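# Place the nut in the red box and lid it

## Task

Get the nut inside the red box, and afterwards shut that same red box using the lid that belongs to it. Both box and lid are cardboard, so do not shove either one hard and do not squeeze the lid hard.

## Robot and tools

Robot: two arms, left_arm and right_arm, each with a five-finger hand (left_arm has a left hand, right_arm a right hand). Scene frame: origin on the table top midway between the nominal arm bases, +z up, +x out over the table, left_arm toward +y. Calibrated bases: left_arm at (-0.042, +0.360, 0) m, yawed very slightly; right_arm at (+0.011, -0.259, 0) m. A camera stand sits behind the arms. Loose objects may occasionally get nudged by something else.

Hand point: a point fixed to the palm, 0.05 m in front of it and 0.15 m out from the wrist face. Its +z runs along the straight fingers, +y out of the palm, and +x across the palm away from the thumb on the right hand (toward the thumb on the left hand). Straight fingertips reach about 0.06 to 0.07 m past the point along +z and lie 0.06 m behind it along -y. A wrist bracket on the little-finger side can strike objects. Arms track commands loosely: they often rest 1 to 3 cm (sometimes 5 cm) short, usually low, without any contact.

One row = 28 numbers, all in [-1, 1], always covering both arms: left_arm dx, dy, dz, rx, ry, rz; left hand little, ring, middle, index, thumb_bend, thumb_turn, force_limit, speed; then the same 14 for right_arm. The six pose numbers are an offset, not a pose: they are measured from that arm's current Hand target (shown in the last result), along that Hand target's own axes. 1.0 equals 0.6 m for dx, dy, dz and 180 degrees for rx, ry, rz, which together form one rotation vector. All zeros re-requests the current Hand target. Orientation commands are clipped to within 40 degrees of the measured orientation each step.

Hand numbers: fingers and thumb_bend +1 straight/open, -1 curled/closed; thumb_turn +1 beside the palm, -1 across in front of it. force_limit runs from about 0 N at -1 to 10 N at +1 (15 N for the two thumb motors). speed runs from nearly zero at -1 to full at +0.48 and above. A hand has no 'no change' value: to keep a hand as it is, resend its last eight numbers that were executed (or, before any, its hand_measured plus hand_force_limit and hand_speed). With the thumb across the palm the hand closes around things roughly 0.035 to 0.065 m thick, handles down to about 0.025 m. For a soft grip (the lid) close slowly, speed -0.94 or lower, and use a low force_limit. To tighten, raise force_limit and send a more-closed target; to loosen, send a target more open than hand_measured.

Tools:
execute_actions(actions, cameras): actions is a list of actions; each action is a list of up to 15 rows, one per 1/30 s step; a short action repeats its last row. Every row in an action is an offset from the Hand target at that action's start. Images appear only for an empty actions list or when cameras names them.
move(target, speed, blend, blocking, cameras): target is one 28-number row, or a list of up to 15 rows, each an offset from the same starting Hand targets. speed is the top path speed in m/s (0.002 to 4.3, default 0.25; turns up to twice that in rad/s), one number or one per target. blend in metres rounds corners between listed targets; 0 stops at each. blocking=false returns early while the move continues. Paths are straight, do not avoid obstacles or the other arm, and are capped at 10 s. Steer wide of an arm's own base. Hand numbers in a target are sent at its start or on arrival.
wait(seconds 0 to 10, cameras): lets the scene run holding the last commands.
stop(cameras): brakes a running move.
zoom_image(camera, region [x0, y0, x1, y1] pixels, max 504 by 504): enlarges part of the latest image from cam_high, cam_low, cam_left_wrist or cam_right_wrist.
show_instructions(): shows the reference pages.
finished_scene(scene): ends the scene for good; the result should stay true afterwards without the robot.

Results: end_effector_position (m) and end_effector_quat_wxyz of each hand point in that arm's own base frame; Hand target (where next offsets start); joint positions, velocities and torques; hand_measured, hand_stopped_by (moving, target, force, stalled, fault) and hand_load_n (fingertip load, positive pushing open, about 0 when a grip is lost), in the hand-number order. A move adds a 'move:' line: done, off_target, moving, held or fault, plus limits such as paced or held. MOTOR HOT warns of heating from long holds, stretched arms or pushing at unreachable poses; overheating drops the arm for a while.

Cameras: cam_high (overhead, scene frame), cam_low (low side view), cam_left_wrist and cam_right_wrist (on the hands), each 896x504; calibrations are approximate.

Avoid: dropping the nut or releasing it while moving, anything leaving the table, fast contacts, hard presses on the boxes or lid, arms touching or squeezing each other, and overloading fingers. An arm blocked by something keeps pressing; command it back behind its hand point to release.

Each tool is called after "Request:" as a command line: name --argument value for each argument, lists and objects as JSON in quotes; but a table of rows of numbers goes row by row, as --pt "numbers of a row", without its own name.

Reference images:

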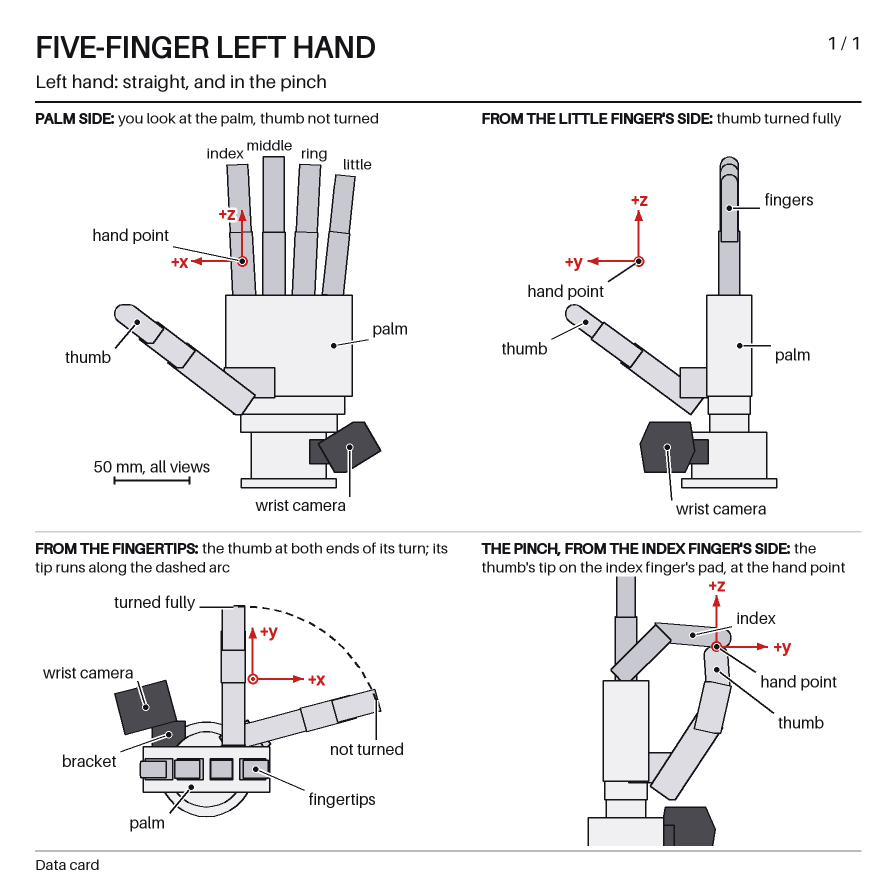

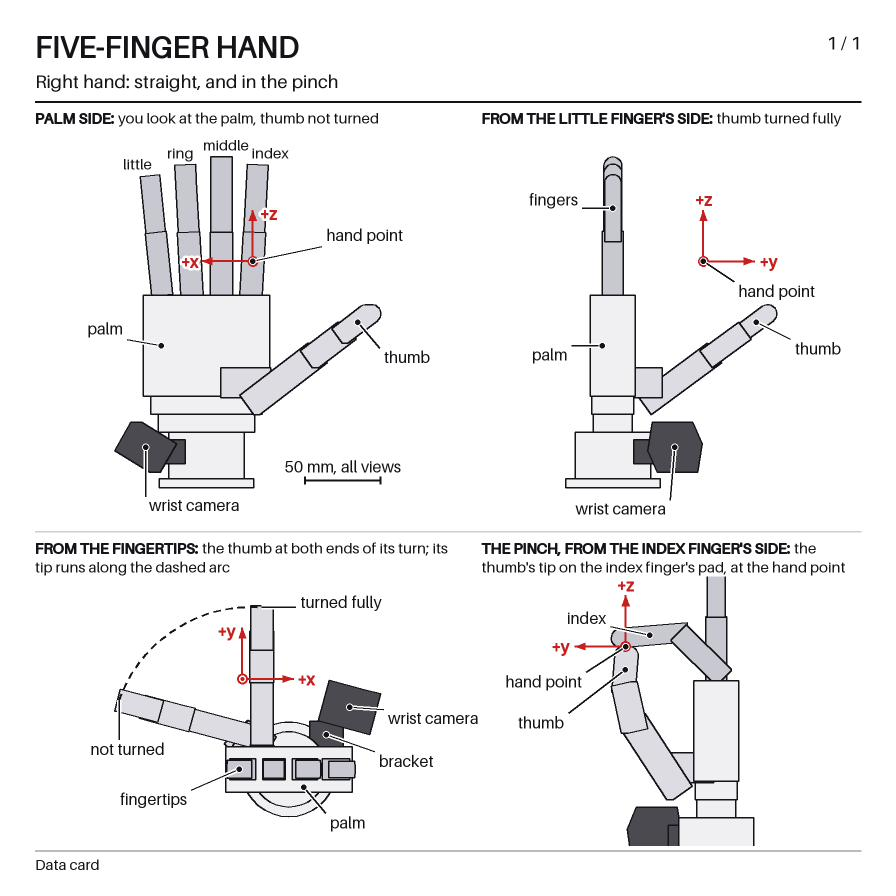

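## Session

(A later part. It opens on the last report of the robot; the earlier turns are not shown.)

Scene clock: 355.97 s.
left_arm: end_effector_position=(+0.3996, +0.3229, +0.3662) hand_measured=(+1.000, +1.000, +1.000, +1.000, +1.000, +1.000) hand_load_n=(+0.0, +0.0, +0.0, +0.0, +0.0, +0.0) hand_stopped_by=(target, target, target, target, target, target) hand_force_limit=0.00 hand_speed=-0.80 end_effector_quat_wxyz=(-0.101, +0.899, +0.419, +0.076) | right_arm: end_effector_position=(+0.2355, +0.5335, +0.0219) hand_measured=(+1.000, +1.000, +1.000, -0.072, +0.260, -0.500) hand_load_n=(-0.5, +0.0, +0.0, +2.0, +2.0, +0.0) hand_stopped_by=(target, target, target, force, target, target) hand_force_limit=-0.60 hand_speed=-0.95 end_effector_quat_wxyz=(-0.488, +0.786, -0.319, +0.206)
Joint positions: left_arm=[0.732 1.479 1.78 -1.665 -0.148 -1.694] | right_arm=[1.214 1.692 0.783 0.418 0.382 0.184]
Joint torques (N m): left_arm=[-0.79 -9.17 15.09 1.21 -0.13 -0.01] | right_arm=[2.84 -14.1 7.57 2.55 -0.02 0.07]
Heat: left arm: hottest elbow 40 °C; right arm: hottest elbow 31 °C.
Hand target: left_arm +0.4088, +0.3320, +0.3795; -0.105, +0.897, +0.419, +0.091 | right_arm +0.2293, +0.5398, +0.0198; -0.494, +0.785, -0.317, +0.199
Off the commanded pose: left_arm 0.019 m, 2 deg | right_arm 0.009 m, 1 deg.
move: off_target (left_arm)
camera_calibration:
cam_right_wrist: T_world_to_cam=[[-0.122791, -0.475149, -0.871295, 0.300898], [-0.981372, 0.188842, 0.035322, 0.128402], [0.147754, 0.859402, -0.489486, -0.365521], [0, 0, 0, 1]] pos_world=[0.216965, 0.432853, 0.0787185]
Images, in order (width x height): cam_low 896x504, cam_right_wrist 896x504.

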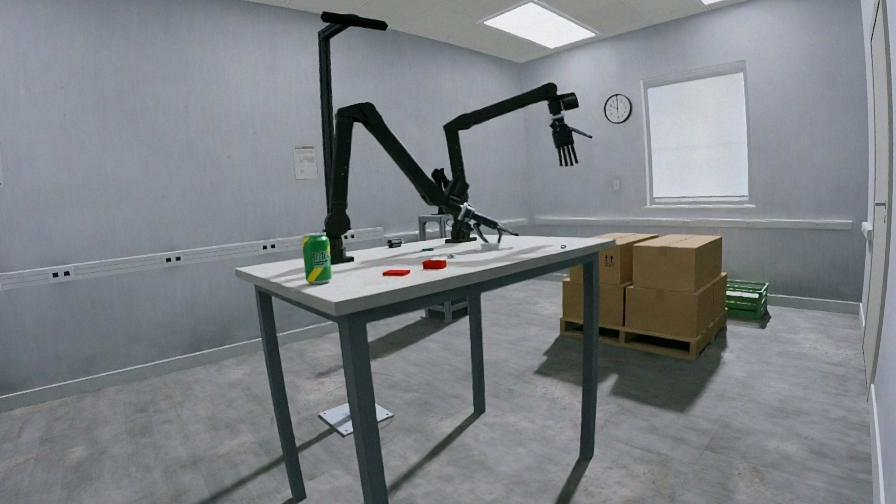

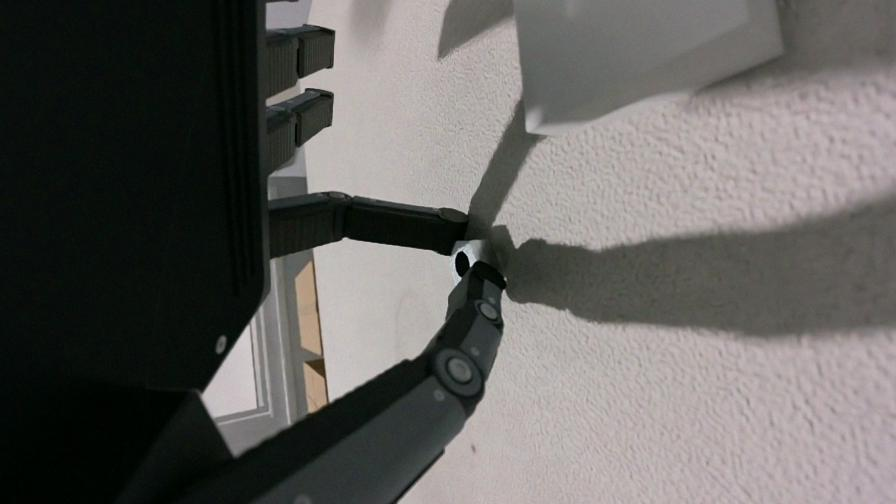

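Request:
move --target '[0,0,0,0,0,0,1,1,1,1,1,1,0,-0.8,0,-0.0601,-0.0289,0,0,0,1,1,1,-0.4,0.26,-0.5,-0.6,-0.95]' --speed '[0.05]' --cameras '["cam_right_wrist","cam_low"]'

Request:
zoom_image --camera "cam_right_wrist" --region '[360, 140, 600, 320]'

Scene clock: 359.13 s.
left_arm: end_effector_position=(+0.3996, +0.3229, +0.3662) hand_measured=(+1.000, +1.000, +1.000, +1.000, +1.000, +1.000) hand_load_n=(+0.0, +0.0, +0.0, +0.0, +0.0, +0.0) hand_stopped_by=(target, target, target, target, target, target) hand_force_limit=0.00 hand_speed=-0.80 end_effector_quat_wxyz=(-0.101, +0.899, +0.419, +0.076) | right_arm: end_effector_position=(+0.2321, +0.5243, +0.0413) hand_measured=(+1.000, +1.000, +1.000, -0.072, +0.260, -0.500) hand_load_n=(+0.0, +0.0, +0.0, +0.0, +0.0, +0.0) hand_stopped_by=(target, target, target, force, target, target) hand_force_limit=-0.60 hand_speed=-0.95 end_effector_quat_wxyz=(-0.478, +0.792, -0.318, +0.206)
Joint positions: left_arm=[0.732 1.479 1.78 -1.665 -0.148 -1.694] | right_arm=[1.214 1.622 0.783 0.323 0.382 0.184]
Joint torques (N m): left_arm=[-0.67 -9.35 15.06 1.22 -0.13 -0.01] | right_arm=[2.84 -15.79 10.28 1.39 -0.02 0.06]
Heat: left arm: hottest elbow 40 °C; right arm: hottest elbow 31 °C.
Hand target: left_arm +0.4088, +0.3320, +0.3795; -0.105, +0.897, +0.419, +0.091 | right_arm +0.2293, +0.5398, +0.0599; -0.494, +0.785, -0.317, +0.199
Off the commanded pose: left_arm 0.019 m, 2 deg | right_arm 0.024 m, 2 deg.
move: off_target (left_arm, right_arm)
camera_calibration:
cam_right_wrist: T_world_to_cam=[[-0.129975, -0.494632, -0.859328, 0.324381], [-0.981069, 0.189643, 0.0392299, 0.125487], [0.143561, 0.848159, -0.509918, -0.33995], [0, 0, 0, 1]] pos_world=[0.214076, 0.424983, 0.10048]
Images, in order (width x height): cam_low 896x504, cam_right_wrist 896x504.

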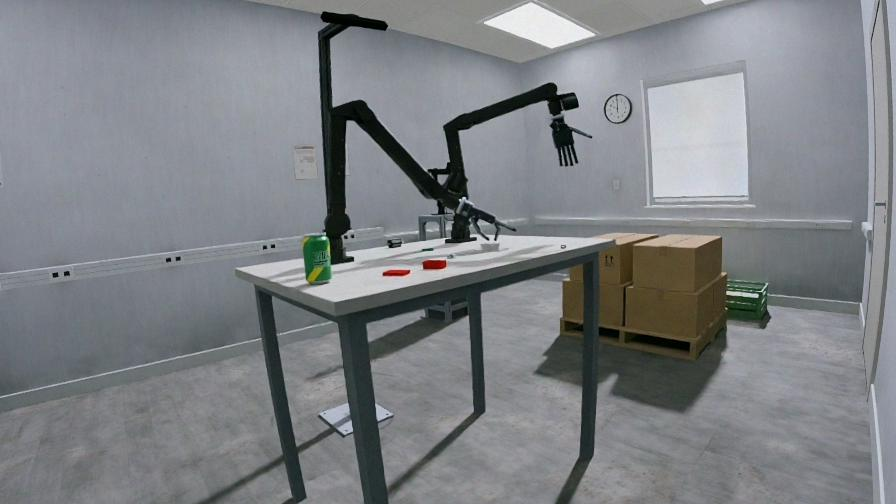

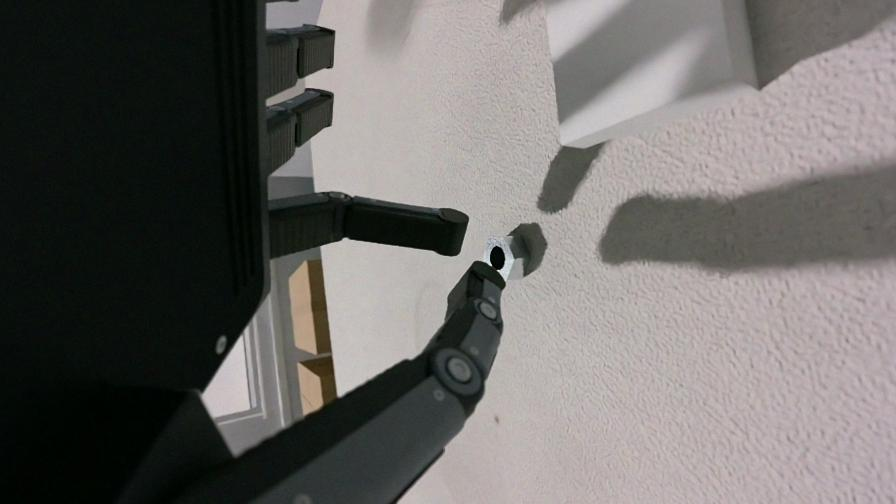

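Scaled by 2.100 from the camera's 896x504 image, which has a finer 1280x720 frame.

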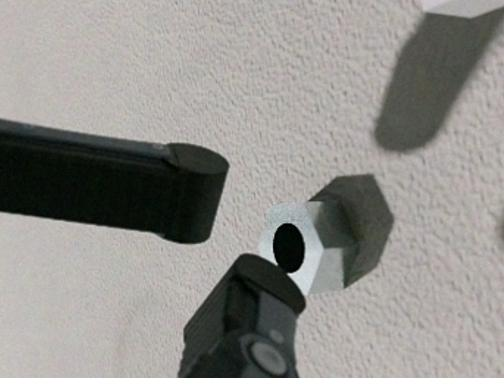

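Request:
move --target '[0,0,0,0,0,0,1,1,1,1,1,1,0,-0.8,0,0.05,0.0068,0,0,0,1,1,1,0.06,0.26,-0.5,-0.6,-0.8]' --speed '[0.05]' --cameras '["cam_right_wrist"]'

Request:
zoom_image --camera "cam_right_wrist" --region '[360, 140, 600, 320]'

Scene clock: 375.37 s.
left_arm: end_effector_position=(+0.3996, +0.3229, +0.3662) hand_measured=(+1.000, +1.000, +1.000, +1.000, +1.000, +1.000) hand_load_n=(+0.0, +0.0, +0.0, +0.0, +0.0, +0.0) hand_stopped_by=(target, target, target, target, target, target) hand_force_limit=0.00 hand_speed=-0.80 end_effector_quat_wxyz=(-0.101, +0.899, +0.419, +0.076) | right_arm: end_effector_position=(+0.2281, +0.5279, +0.0322) hand_measured=(+1.000, +1.000, +1.000, +0.060, +0.260, -0.500) hand_load_n=(+0.0, +0.0, +0.0, +0.0, +0.0, +0.0) hand_stopped_by=(target, target, target, target, target, target) hand_force_limit=-0.60 hand_speed=-0.80 end_effector_quat_wxyz=(-0.488, +0.788, -0.316, +0.204)
Joint positions: left_arm=[0.732 1.479 1.78 -1.665 -0.148 -1.694] | right_arm=[1.223 1.65 0.768 0.386 0.383 0.185]
Joint torques (N m): left_arm=[-0.79 -9.11 15.04 1.22 -0.14 0] | right_arm=[2.78 -13.86 7.54 2.63 0.24 0.08]
Heat: left arm: hottest elbow 40 °C; right arm: hottest elbow 33 °C.
Hand target: left_arm +0.4088, +0.3320, +0.3795; -0.105, +0.897, +0.419, +0.091 | right_arm +0.2228, +0.5332, +0.0312; -0.494, +0.785, -0.317, +0.199
Off the commanded pose: left_arm 0.019 m, 2 deg | right_arm 0.007 m, 1 deg.
move: off_target (left_arm)
camera_calibration:
cam_right_wrist: T_world_to_cam=[[-0.120749, -0.478533, -0.869728, 0.307545], [-0.982639, 0.18194, 0.0363198, 0.125753], [0.140858, 0.859014, -0.492194, -0.352677], [0, 0, 0, 1]] pos_world=[0.210382, 0.427245, 0.0893273]
Images, in order (width x height): cam_right_wrist 896x504.

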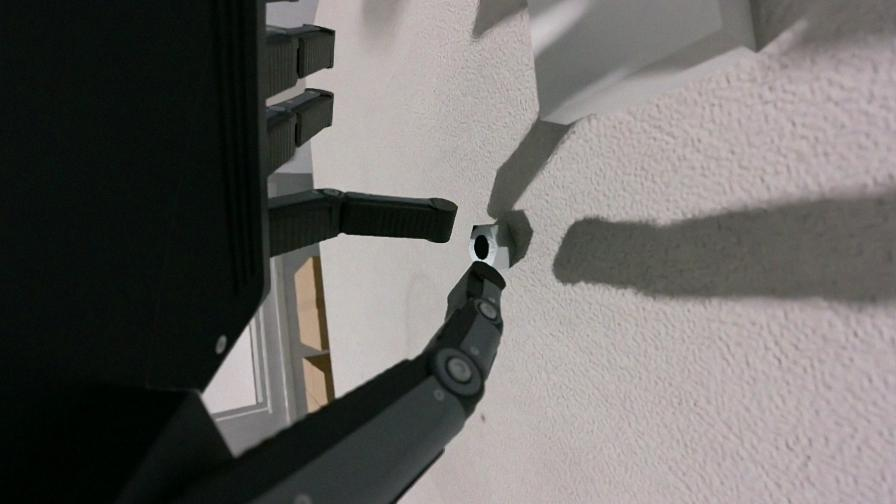

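Scaled by 2.100 from the camera's 896x504 image, which has a finer 1280x720 frame.

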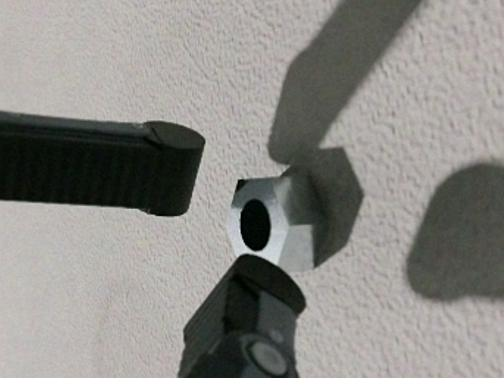

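Request:
move --target '[0,0,0,0,0,0,1,1,1,1,1,1,0,-0.8,0,0.0165,0.0079,0,0,0,1,1,1,0.06,0.26,-0.5,-0.6,-0.8]' --speed '[0.03]' --cameras '["cam_right_wrist"]'

Request:
zoom_image --camera "cam_right_wrist" --region '[360, 140, 600, 320]'

Scene clock: 380.80 s.
left_arm: end_effector_position=(+0.3996, +0.3229, +0.3662) hand_measured=(+1.000, +1.000, +1.000, +1.000, +1.000, +1.000) hand_load_n=(+0.0, -0.5, +0.0, +0.0, +0.0, +0.0) hand_stopped_by=(target, target, target, target, target, target) hand_force_limit=0.00 hand_speed=-0.80 end_effector_quat_wxyz=(-0.101, +0.899, +0.419, +0.076) | right_arm: end_effector_position=(+0.2284, +0.5287, +0.0230) hand_measured=(+1.000, +1.000, +1.000, +0.060, +0.260, -0.500) hand_load_n=(+0.0, +0.0, -0.5, +0.0, +0.0, +0.0) hand_stopped_by=(target, target, target, target, target, target) hand_force_limit=-0.60 hand_speed=-0.80 end_effector_quat_wxyz=(-0.489, +0.787, -0.316, +0.204)
Joint positions: left_arm=[0.732 1.479 1.78 -1.665 -0.148 -1.694] | right_arm=[1.223 1.676 0.763 0.421 0.383 0.186]
Joint torques (N m): left_arm=[-0.67 -9.17 15.06 1.21 -0.14 -0.02] | right_arm=[2.9 -13.86 7.23 2.67 0.24 0.1]
Heat: left arm: hottest elbow 40 °C; right arm: hottest elbow 32 °C.
Hand target: left_arm +0.4088, +0.3320, +0.3795; -0.105, +0.897, +0.419, +0.091 | right_arm +0.2227, +0.5332, +0.0202; -0.494, +0.785, -0.317, +0.199
Off the commanded pose: left_arm 0.019 m, 2 deg | right_arm 0.008 m, 1 deg.
move: off_target (left_arm)
camera_calibration:
cam_right_wrist: T_world_to_cam=[[-0.119973, -0.475425, -0.871537, 0.298195], [-0.982647, 0.181957, 0.0360107, 0.126189], [0.141462, 0.860734, -0.489005, -0.35915], [0, 0, 0, 1]] pos_world=[0.210581, 0.427941, 0.079718]
Images, in order (width x height): cam_right_wrist 896x504.

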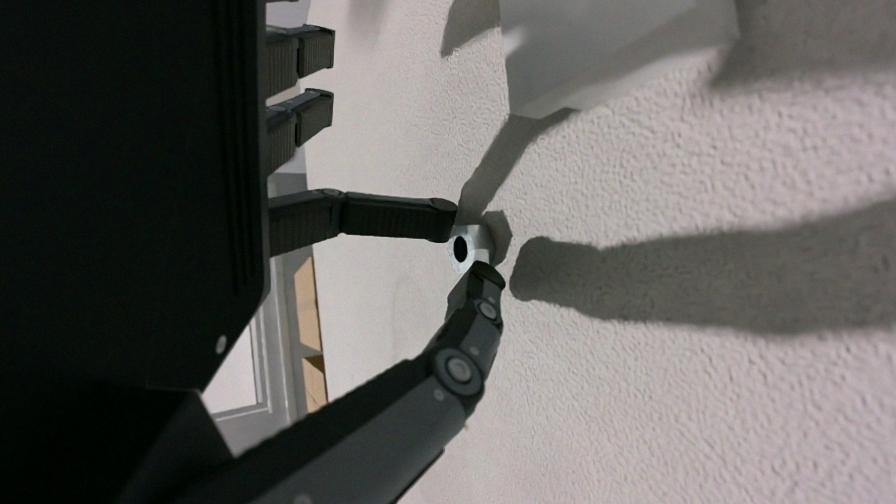

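Scaled by 2.100 from the camera's 896x504 image, which has a finer 1280x720 frame.

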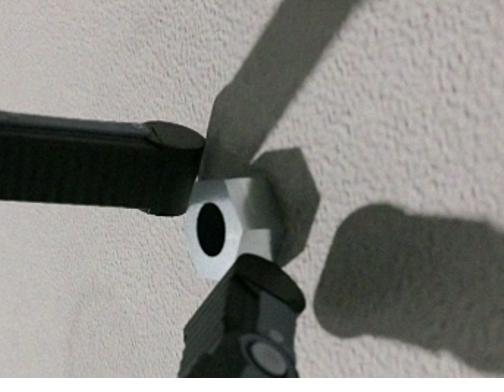

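Request:
move --pt "0 0 0 0 0 0 1 1 1 1 1 1 0 -0.8 0 0.004 0.0019 0 0 0 1 1 1 0.06 0.26 -0.5 -0.6 -0.8" --pt "0 0 0 0 0 0 1 1 1 1 1 1 0 -0.8 0 0.004 0.0019 0 0 0 1 1 1 -0.4 0.26 -0.5 -0.2 -0.95" --speed 0.03 --cameras '["cam_right_wrist","cam_low"]'

Request:
zoom_image --camera "cam_right_wrist" --region '[360, 140, 600, 320]'

Request:
zoom_image --camera "cam_low" --region '[450, 210, 530, 260]'

Scene clock: 385.47 s.
left_arm: end_effector_position=(+0.3996, +0.3229, +0.3662) hand_measured=(+1.000, +1.000, +1.000, +1.000, +1.000, +1.000) hand_load_n=(+0.0, +0.0, +0.0, +0.0, +0.0, +0.0) hand_stopped_by=(target, target, target, target, target, target) hand_force_limit=0.00 hand_speed=-0.80 end_effector_quat_wxyz=(-0.101, +0.899, +0.419, +0.076) | right_arm: end_effector_position=(+0.2287, +0.5295, +0.0216) hand_measured=(+1.000, +1.000, +1.000, -0.080, +0.260, -0.500) hand_load_n=(+0.0, +0.0, +0.0, +4.0, +3.0, +0.5) hand_stopped_by=(target, target, target, force, target, target) hand_force_limit=-0.20 hand_speed=-0.95 end_effector_quat_wxyz=(-0.490, +0.786, -0.316, +0.204)
Joint positions: left_arm=[0.732 1.479 1.78 -1.665 -0.148 -1.694] | right_arm=[1.223 1.681 0.763 0.429 0.384 0.186]
Joint torques (N m): left_arm=[-0.79 -9.11 15.04 1.24 -0.13 -0.01] | right_arm=[2.78 -13.86 7.05 2.65 0.24 0.09]
Heat: left arm: hottest elbow 40 °C; right arm: hottest elbow 31 °C.
Hand target: left_arm +0.4088, +0.3320, +0.3795; -0.105, +0.897, +0.419, +0.091 | right_arm +0.2228, +0.5331, +0.0175; -0.494, +0.785, -0.317, +0.199
Off the commanded pose: left_arm 0.019 m, 2 deg | right_arm 0.008 m, 1 deg.
move: off_target (left_arm)
camera_calibration:
cam_right_wrist: T_world_to_cam=[[-0.119192, -0.473319, -0.87279, 0.296133], [-0.982626, 0.18219, 0.0353885, 0.126277], [0.142264, 0.861844, -0.486812, -0.361294], [0, 0, 0, 1]] pos_world=[0.210779, 0.428538, 0.0781112]
Images, in order (width x height): cam_low 896x504, cam_right_wrist 896x504.

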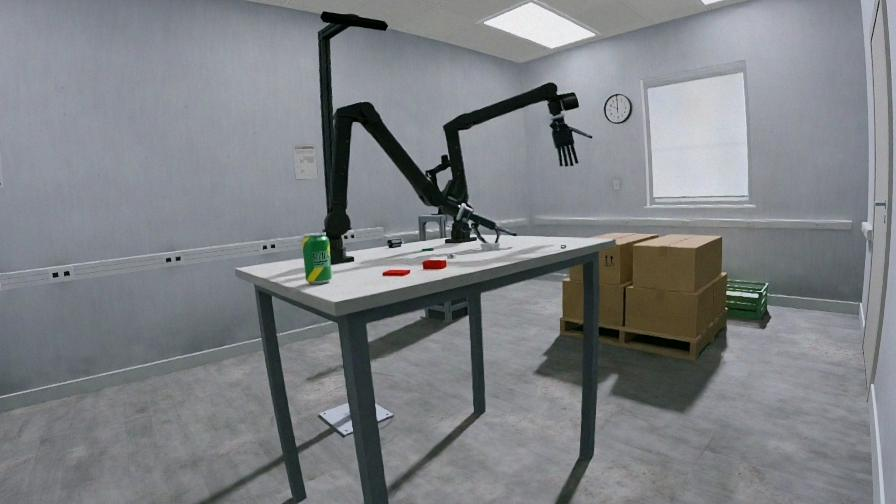

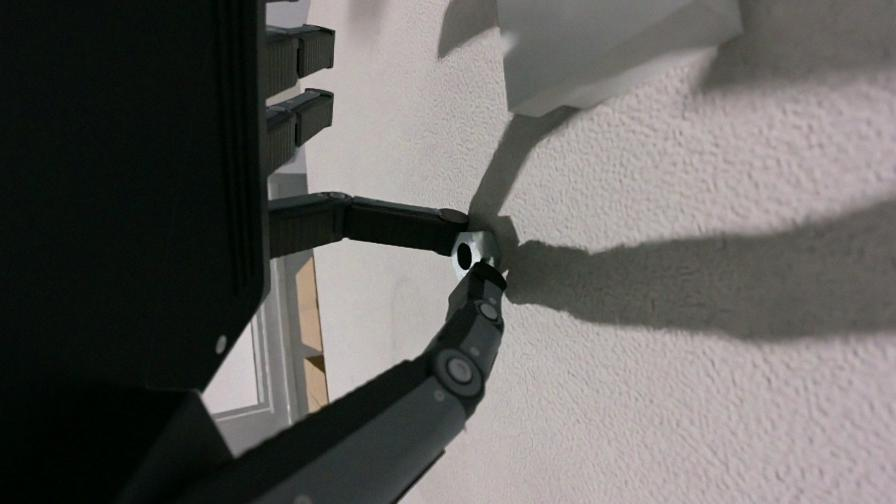

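Scaled by 2.100 from the camera's 896x504 image, which has a finer 1280x720 frame.

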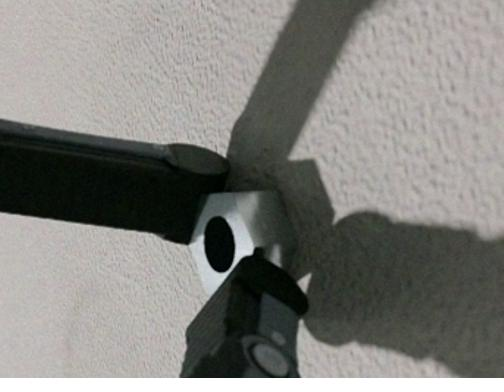

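Scaled by 6.300 from the camera's 896x504 image, which has a finer 1280x720 frame.

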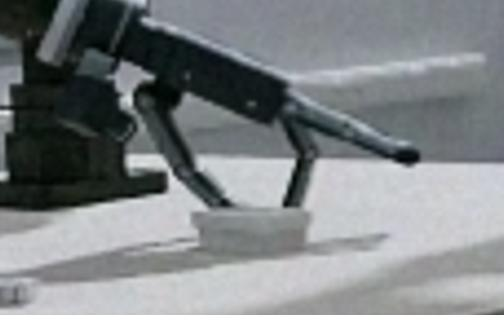

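Request:
zoom_image --camera "cam_right_wrist" --region '[430, 200, 530, 300]'

Scaled by 5.040 from the camera's 896x504 image, which has a finer 1280x720 frame.

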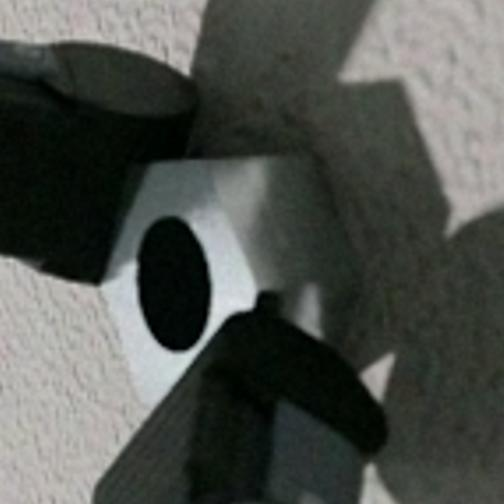

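Request:
move --target '[0,0,0,0,0,0,1,1,1,1,1,1,0,-0.8,0,-0.0752,-0.0361,0,0,0,1,1,1,-0.4,0.26,-0.5,-0.2,-0.95]' --speed '[0.05]' --cameras '["cam_right_wrist","cam_low"]'

Request:
zoom_image --camera "cam_right_wrist" --region '[360, 140, 600, 320]'

Scene clock: 390.70 s.
left_arm: end_effector_position=(+0.3996, +0.3229, +0.3662) hand_measured=(+1.000, +1.000, +1.000, +1.000, +1.000, +1.000) hand_load_n=(+0.0, +0.0, +0.0, +0.0, +0.0, +0.0) hand_stopped_by=(target, target, target, target, target, target) hand_force_limit=0.00 hand_speed=-0.80 end_effector_quat_wxyz=(-0.101, +0.899, +0.419, +0.076) | right_arm: end_effector_position=(+0.2241, +0.5169, +0.0468) hand_measured=(+1.000, +1.000, +1.000, -0.080, +0.260, -0.500) hand_load_n=(+0.0, +0.0, +0.0, +4.0, +3.5, +0.0) hand_stopped_by=(target, target, target, force, target, target) hand_force_limit=-0.20 hand_speed=-0.95 end_effector_quat_wxyz=(-0.477, +0.795, -0.316, +0.204)
Joint positions: left_arm=[0.732 1.479 1.78 -1.665 -0.148 -1.694] | right_arm=[1.223 1.587 0.763 0.302 0.384 0.186]
Joint torques (N m): left_arm=[-0.79 -9.23 15.05 1.2 -0.13 -0.01] | right_arm=[2.84 -15.44 10.61 1.42 0.24 0.09]
Heat: left arm: hottest elbow 40 °C; right arm: hottest elbow 31 °C.
Hand target: left_arm +0.4088, +0.3320, +0.3795; -0.105, +0.897, +0.419, +0.091 | right_arm +0.2228, +0.5331, +0.0675; -0.494, +0.785, -0.317, +0.199
Off the commanded pose: left_arm 0.019 m, 2 deg | right_arm 0.026 m, 2 deg.
move: off_target (left_arm, right_arm)
camera_calibration:
cam_right_wrist: T_world_to_cam=[[-0.12908, -0.499406, -0.856698, 0.326445], [-0.982159, 0.183527, 0.0409972, 0.122185], [0.136753, 0.846706, -0.514186, -0.327239], [0, 0, 0, 1]] pos_world=[0.206894, 0.417679, 0.106394]
Images, in order (width x height): cam_low 896x504, cam_right_wrist 896x504.

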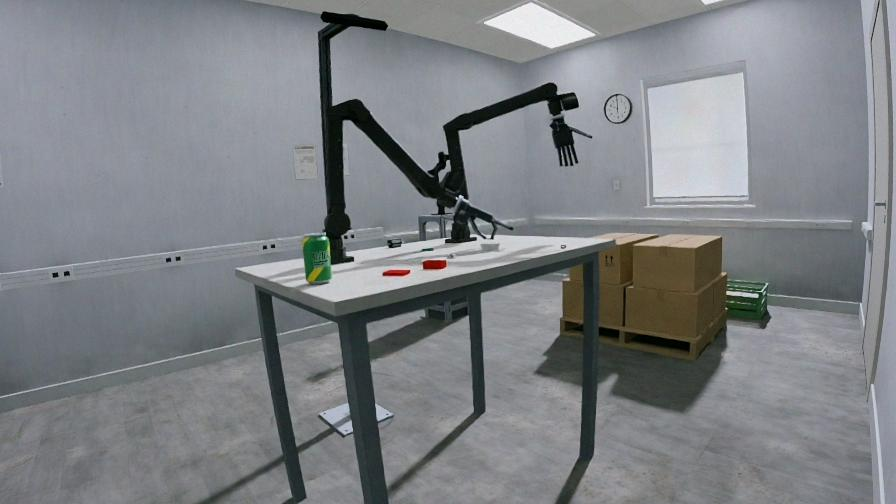

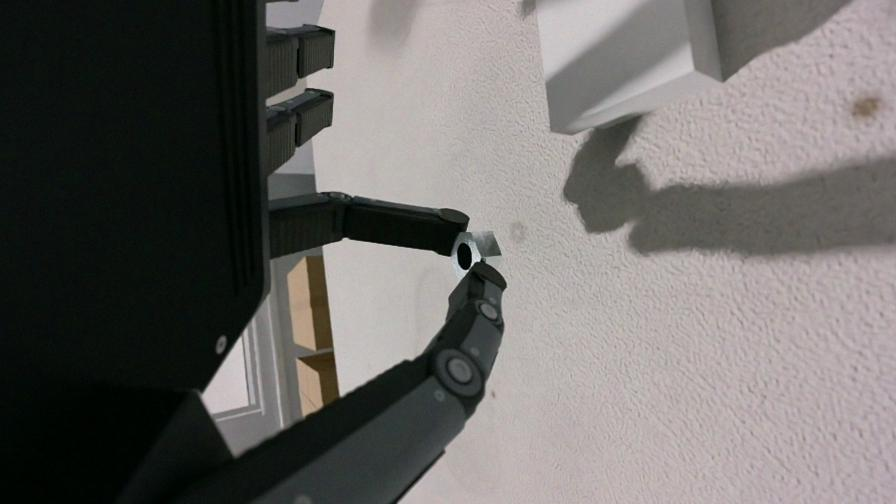

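Scaled by 2.100 from the camera's 896x504 image, which has a finer 1280x720 frame.

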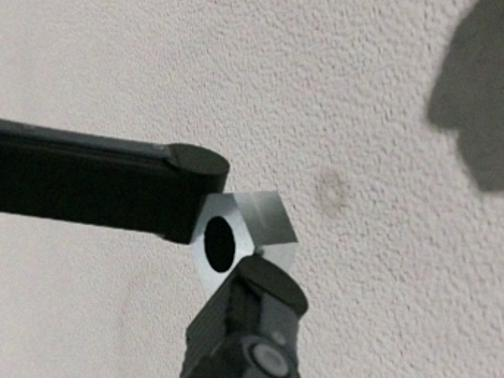

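Request:
move --pt "0 0 0 0 0 0 1 1 1 1 1 1 0 -0.8 0 -0.1203 -0.0578 0 0 0 1 1 1 -0.4 0.26 -0.5 -0.2 -0.95" --pt "0 0 0 0 0 0 1 1 1 1 1 1 0 -0.8 0.7377 0.0567 -0.3018 0 0.0877 0.0421 1 1 1 -0.4 0.26 -0.5 -0.2 -0.95" --speed '[0.1,0.2]' --blend '[0.02,0]' --cameras '["cam_right_wrist","cam_low","cam_high"]'

Request:
zoom_image --camera "cam_right_wrist" --region '[360, 140, 600, 320]'

Scene clock: 401.07 s.
left_arm: end_effector_position=(+0.3996, +0.3229, +0.3662) hand_measured=(+1.000, +1.000, +1.000, +1.000, +1.000, +1.000) hand_load_n=(+0.0, +0.0, -0.5, +0.0, +0.0, +0.0) hand_stopped_by=(target, target, target, target, target, target) hand_force_limit=0.00 hand_speed=-0.80 end_effector_quat_wxyz=(-0.101, +0.899, +0.419, +0.076) | right_arm: end_effector_position=(+0.3966, +0.1009, +0.0951) hand_measured=(+1.000, +1.000, +1.000, -0.080, +0.260, -0.500) hand_load_n=(+0.0, +0.0, +0.0, +4.0, +3.5, +0.0) hand_stopped_by=(target, target, target, force, target, target) hand_force_limit=-0.20 hand_speed=-0.95 end_effector_quat_wxyz=(-0.449, +0.733, -0.446, +0.252)
Joint positions: left_arm=[0.732 1.479 1.78 -1.665 -0.148 -1.694] | right_arm=[0.008 1.109 0.487 0.075 -0.441 -0.219]
Joint torques (N m): left_arm=[-0.67 -9.35 15.01 1.2 -0.13 0] | right_arm=[1.38 -6.01 12.96 2.22 -0.45 -0.14]
Heat: left arm: hottest elbow 40 °C; right arm: hottest elbow 31 °C.
Hand target: left_arm +0.4088, +0.3320, +0.3795; -0.105, +0.897, +0.419, +0.091 | right_arm +0.4177, +0.0976, +0.1151; -0.458, +0.727, -0.433, +0.272
Off the commanded pose: left_arm 0.019 m, 2 deg | right_arm 0.029 m, 3 deg.
move: off_target (left_arm, right_arm)
camera_calibration:
cam_right_wrist: T_world_to_cam=[[-0.30177, -0.400723, -0.865076, 0.241769], [-0.880179, 0.465783, 0.0912769, 0.292192], [0.366361, 0.788966, -0.493267, -0.0609803], [0, 0, 0, 1]] pos_world=[0.352481, 0.00889584, 0.152399]
Images, in order (width x height): cam_high 896x504, cam_low 896x504, cam_right_wrist 896x504.

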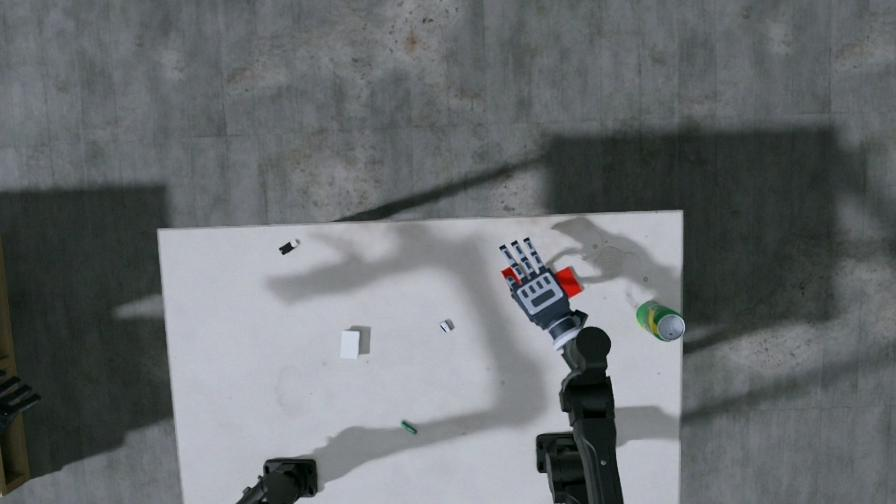

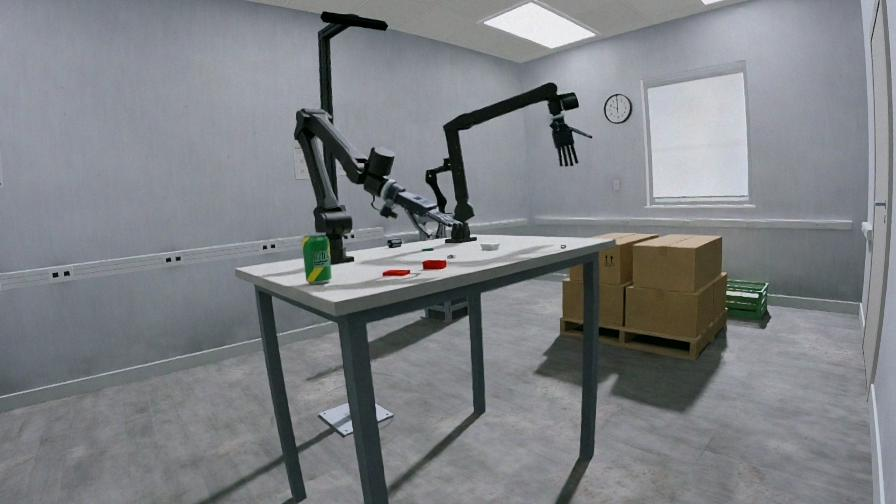

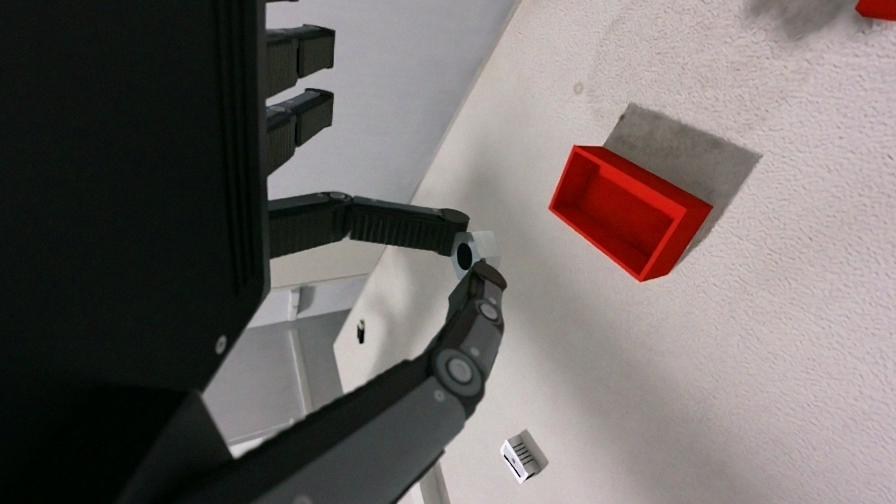

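Scaled by 2.100 from the camera's 896x504 image, which has a finer 1280x720 frame.

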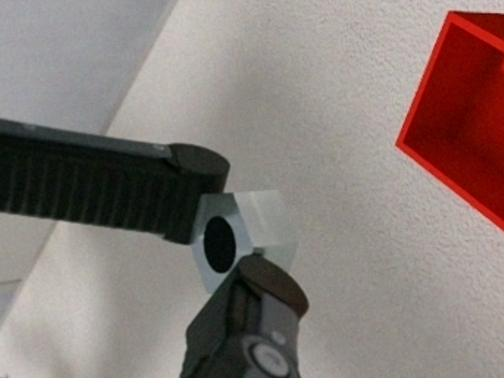

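Request:
move --target '[0,0,0,0,0,0,1,1,1,1,1,1,0,-0.8,-0.002,0.0902,0.0128,0,0,0,1,1,1,-0.4,0.26,-0.5,-0.2,-0.95]' --speed '[0.07]' --cameras '["cam_right_wrist","cam_low"]'

Request:
zoom_image --camera "cam_low" --region '[400, 220, 480, 280]'

Scene clock: 416.37 s.
left_arm: end_effector_position=(+0.3996, +0.3229, +0.3662) hand_measured=(+1.000, +1.000, +1.000, +1.000, +1.000, +1.000) hand_load_n=(+0.0, +0.0, +0.0, +0.0, +0.0, +0.0) hand_stopped_by=(target, target, target, target, target, target) hand_force_limit=0.00 hand_speed=-0.80 end_effector_quat_wxyz=(-0.101, +0.899, +0.419, +0.076) | right_arm: end_effector_position=(+0.3988, +0.0957, +0.0632) hand_measured=(+1.000, +1.000, +1.000, -0.080, +0.260, -0.500) hand_load_n=(+0.0, +0.0, +0.0, +4.0, +3.0, +0.0) hand_stopped_by=(target, target, target, force, target, target) hand_force_limit=-0.20 hand_speed=-0.95 end_effector_quat_wxyz=(-0.457, +0.729, -0.436, +0.264)
Joint positions: left_arm=[0.732 1.479 1.78 -1.665 -0.148 -1.694] | right_arm=[-0.012 1.205 0.423 0.265 -0.461 -0.232]
Joint torques (N m): left_arm=[-0.67 -9.23 15.08 1.21 -0.13 0] | right_arm=[1.14 -6.3 8.21 2.67 -0.45 -0.15]
Heat: left arm: hottest elbow 41 °C; right arm: hottest elbow 32 °C.
Hand target: left_arm +0.4088, +0.3320, +0.3795; -0.105, +0.897, +0.419, +0.091 | right_arm +0.4026, +0.0908, +0.0630; -0.458, +0.727, -0.433, +0.272
Off the commanded pose: left_arm 0.019 m, 2 deg | right_arm 0.006 m, 1 deg.
move: off_target (left_arm)
camera_calibration:
cam_right_wrist: T_world_to_cam=[[-0.268395, -0.401468, -0.875664, 0.200173], [-0.884684, 0.462424, 0.0591507, 0.303597], [0.381181, 0.790561, -0.479285, -0.0803412], [0, 0, 0, 1]] pos_world=[0.352937, 0.00348724, 0.11882]
Images, in order (width x height): cam_low 896x504, cam_right_wrist 896x504.

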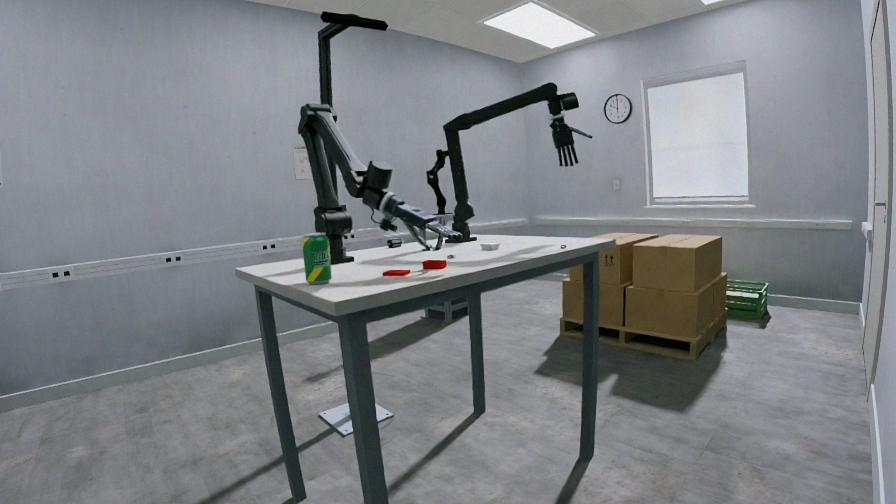

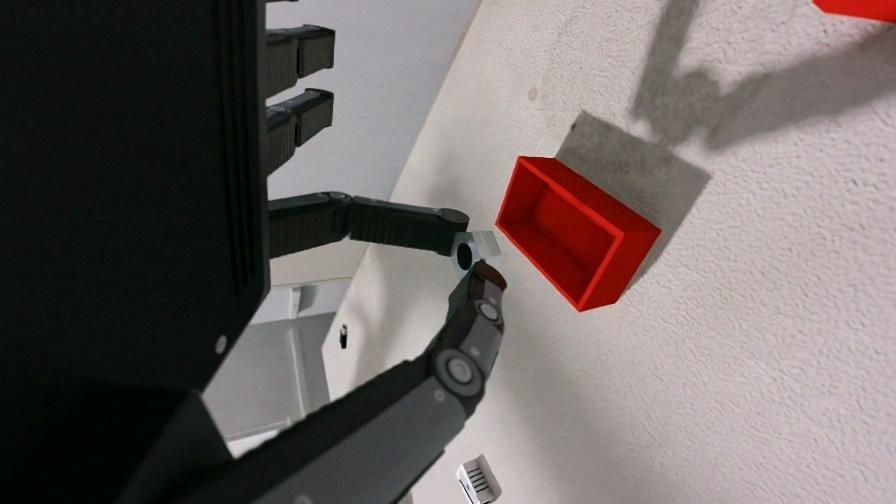

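Scaled by 6.300 from the camera's 896x504 image, which has a finer 1280x720 frame.

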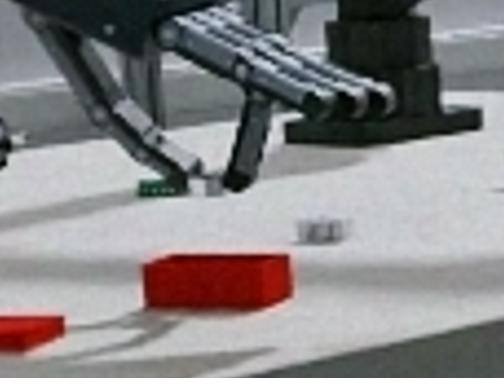

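Request:
zoom_image --camera "cam_right_wrist" --region '[480, 140, 680, 320]'

Scaled by 2.520 from the camera's 896x504 image, which has a finer 1280x720 frame.

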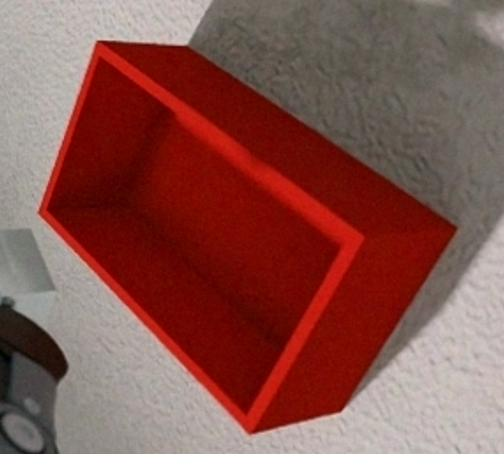

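Request:
move --target '[0,0,0,0,0,0,1,1,1,1,1,1,0,-0.8,0.017,0.0272,0.0127,0,0.015,0.0072,1,1,1,-0.4,0.26,-0.5,-0.2,-0.95]' --speed '[0.05]' --cameras '["cam_right_wrist","cam_low"]'

Request:
zoom_image --camera "cam_low" --region '[400, 220, 480, 280]'

Request:
zoom_image --camera "cam_right_wrist" --region '[420, 120, 660, 320]'

Scene clock: 434.10 s.
left_arm: end_effector_position=(+0.3996, +0.3229, +0.3662) hand_measured=(+1.000, +1.000, +1.000, +1.000, +1.000, +1.000) hand_load_n=(+0.0, +0.0, +0.0, +0.0, +0.0, +0.0) hand_stopped_by=(target, target, target, target, target, target) hand_force_limit=0.00 hand_speed=-0.80 end_effector_quat_wxyz=(-0.101, +0.899, +0.419, +0.076) | right_arm: end_effector_position=(+0.4039, +0.0867, +0.0454) hand_measured=(+1.000, +1.000, +1.000, -0.080, +0.260, -0.500) hand_load_n=(+0.0, +0.0, +0.0, +4.0, +3.0, +0.0) hand_stopped_by=(target, target, target, force, target, target) hand_force_limit=-0.20 hand_speed=-0.95 end_effector_quat_wxyz=(-0.450, +0.723, -0.445, +0.279)
Joint positions: left_arm=[0.732 1.479 1.78 -1.665 -0.148 -1.694] | right_arm=[-0.022 1.267 0.4 0.362 -0.433 -0.232]
Joint torques (N m): left_arm=[-0.79 -9.29 15.09 1.2 -0.14 -0.01] | right_arm=[1.2 -6.71 7.58 2.61 -0.11 0.08]
Heat: left arm: hottest elbow 41 °C; right arm: hottest elbow 32 °C.
Hand target: left_arm +0.4088, +0.3320, +0.3795; -0.105, +0.897, +0.419, +0.091 | right_arm +0.4071, +0.0818, +0.0448; -0.450, +0.716, -0.452, +0.284
Off the commanded pose: left_arm 0.019 m, 2 deg | right_arm 0.006 m, 1 deg.
move: off_target (left_arm)
camera_calibration:
cam_right_wrist: T_world_to_cam=[[-0.273186, -0.40435, -0.872852, 0.184406], [-0.86837, 0.494057, 0.0429106, 0.30467], [0.413888, 0.769681, -0.486094, -0.0947706], [0, 0, 0, 1]] pos_world=[0.354168, -0.00301652, 0.101819]
Images, in order (width x height): cam_low 896x504, cam_right_wrist 896x504.

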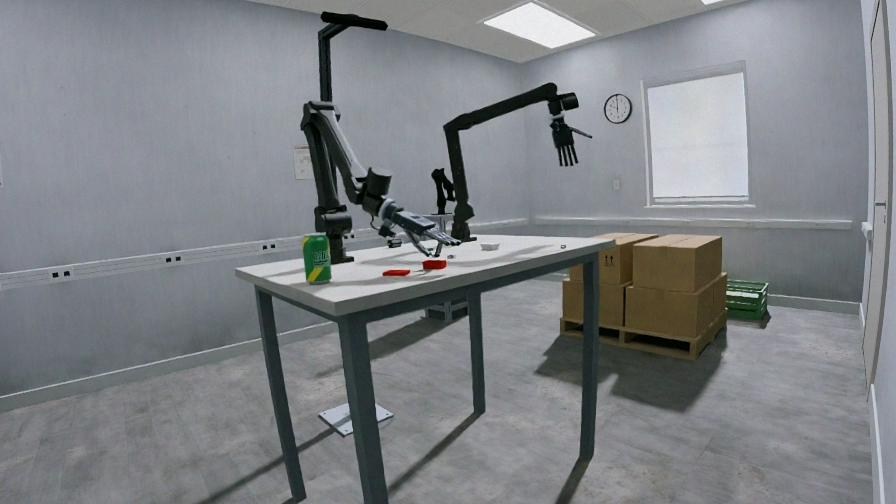

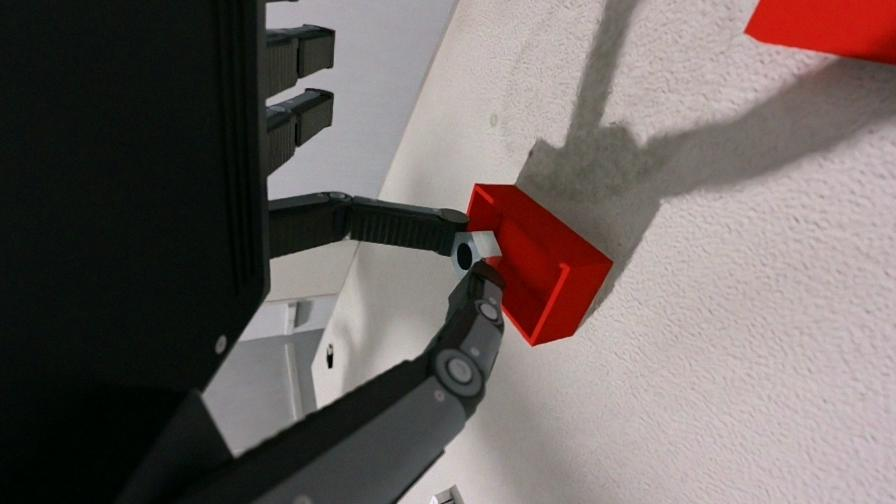

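Scaled by 6.300 from the camera's 896x504 image, which has a finer 1280x720 frame.

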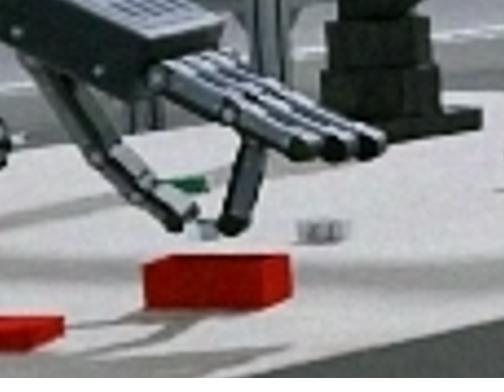

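Scaled by 2.100 from the camera's 896x504 image, which has a finer 1280x720 frame.

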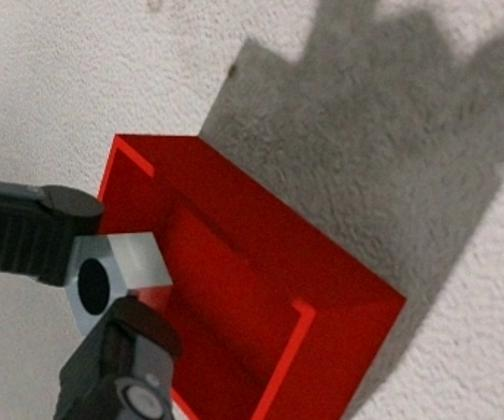

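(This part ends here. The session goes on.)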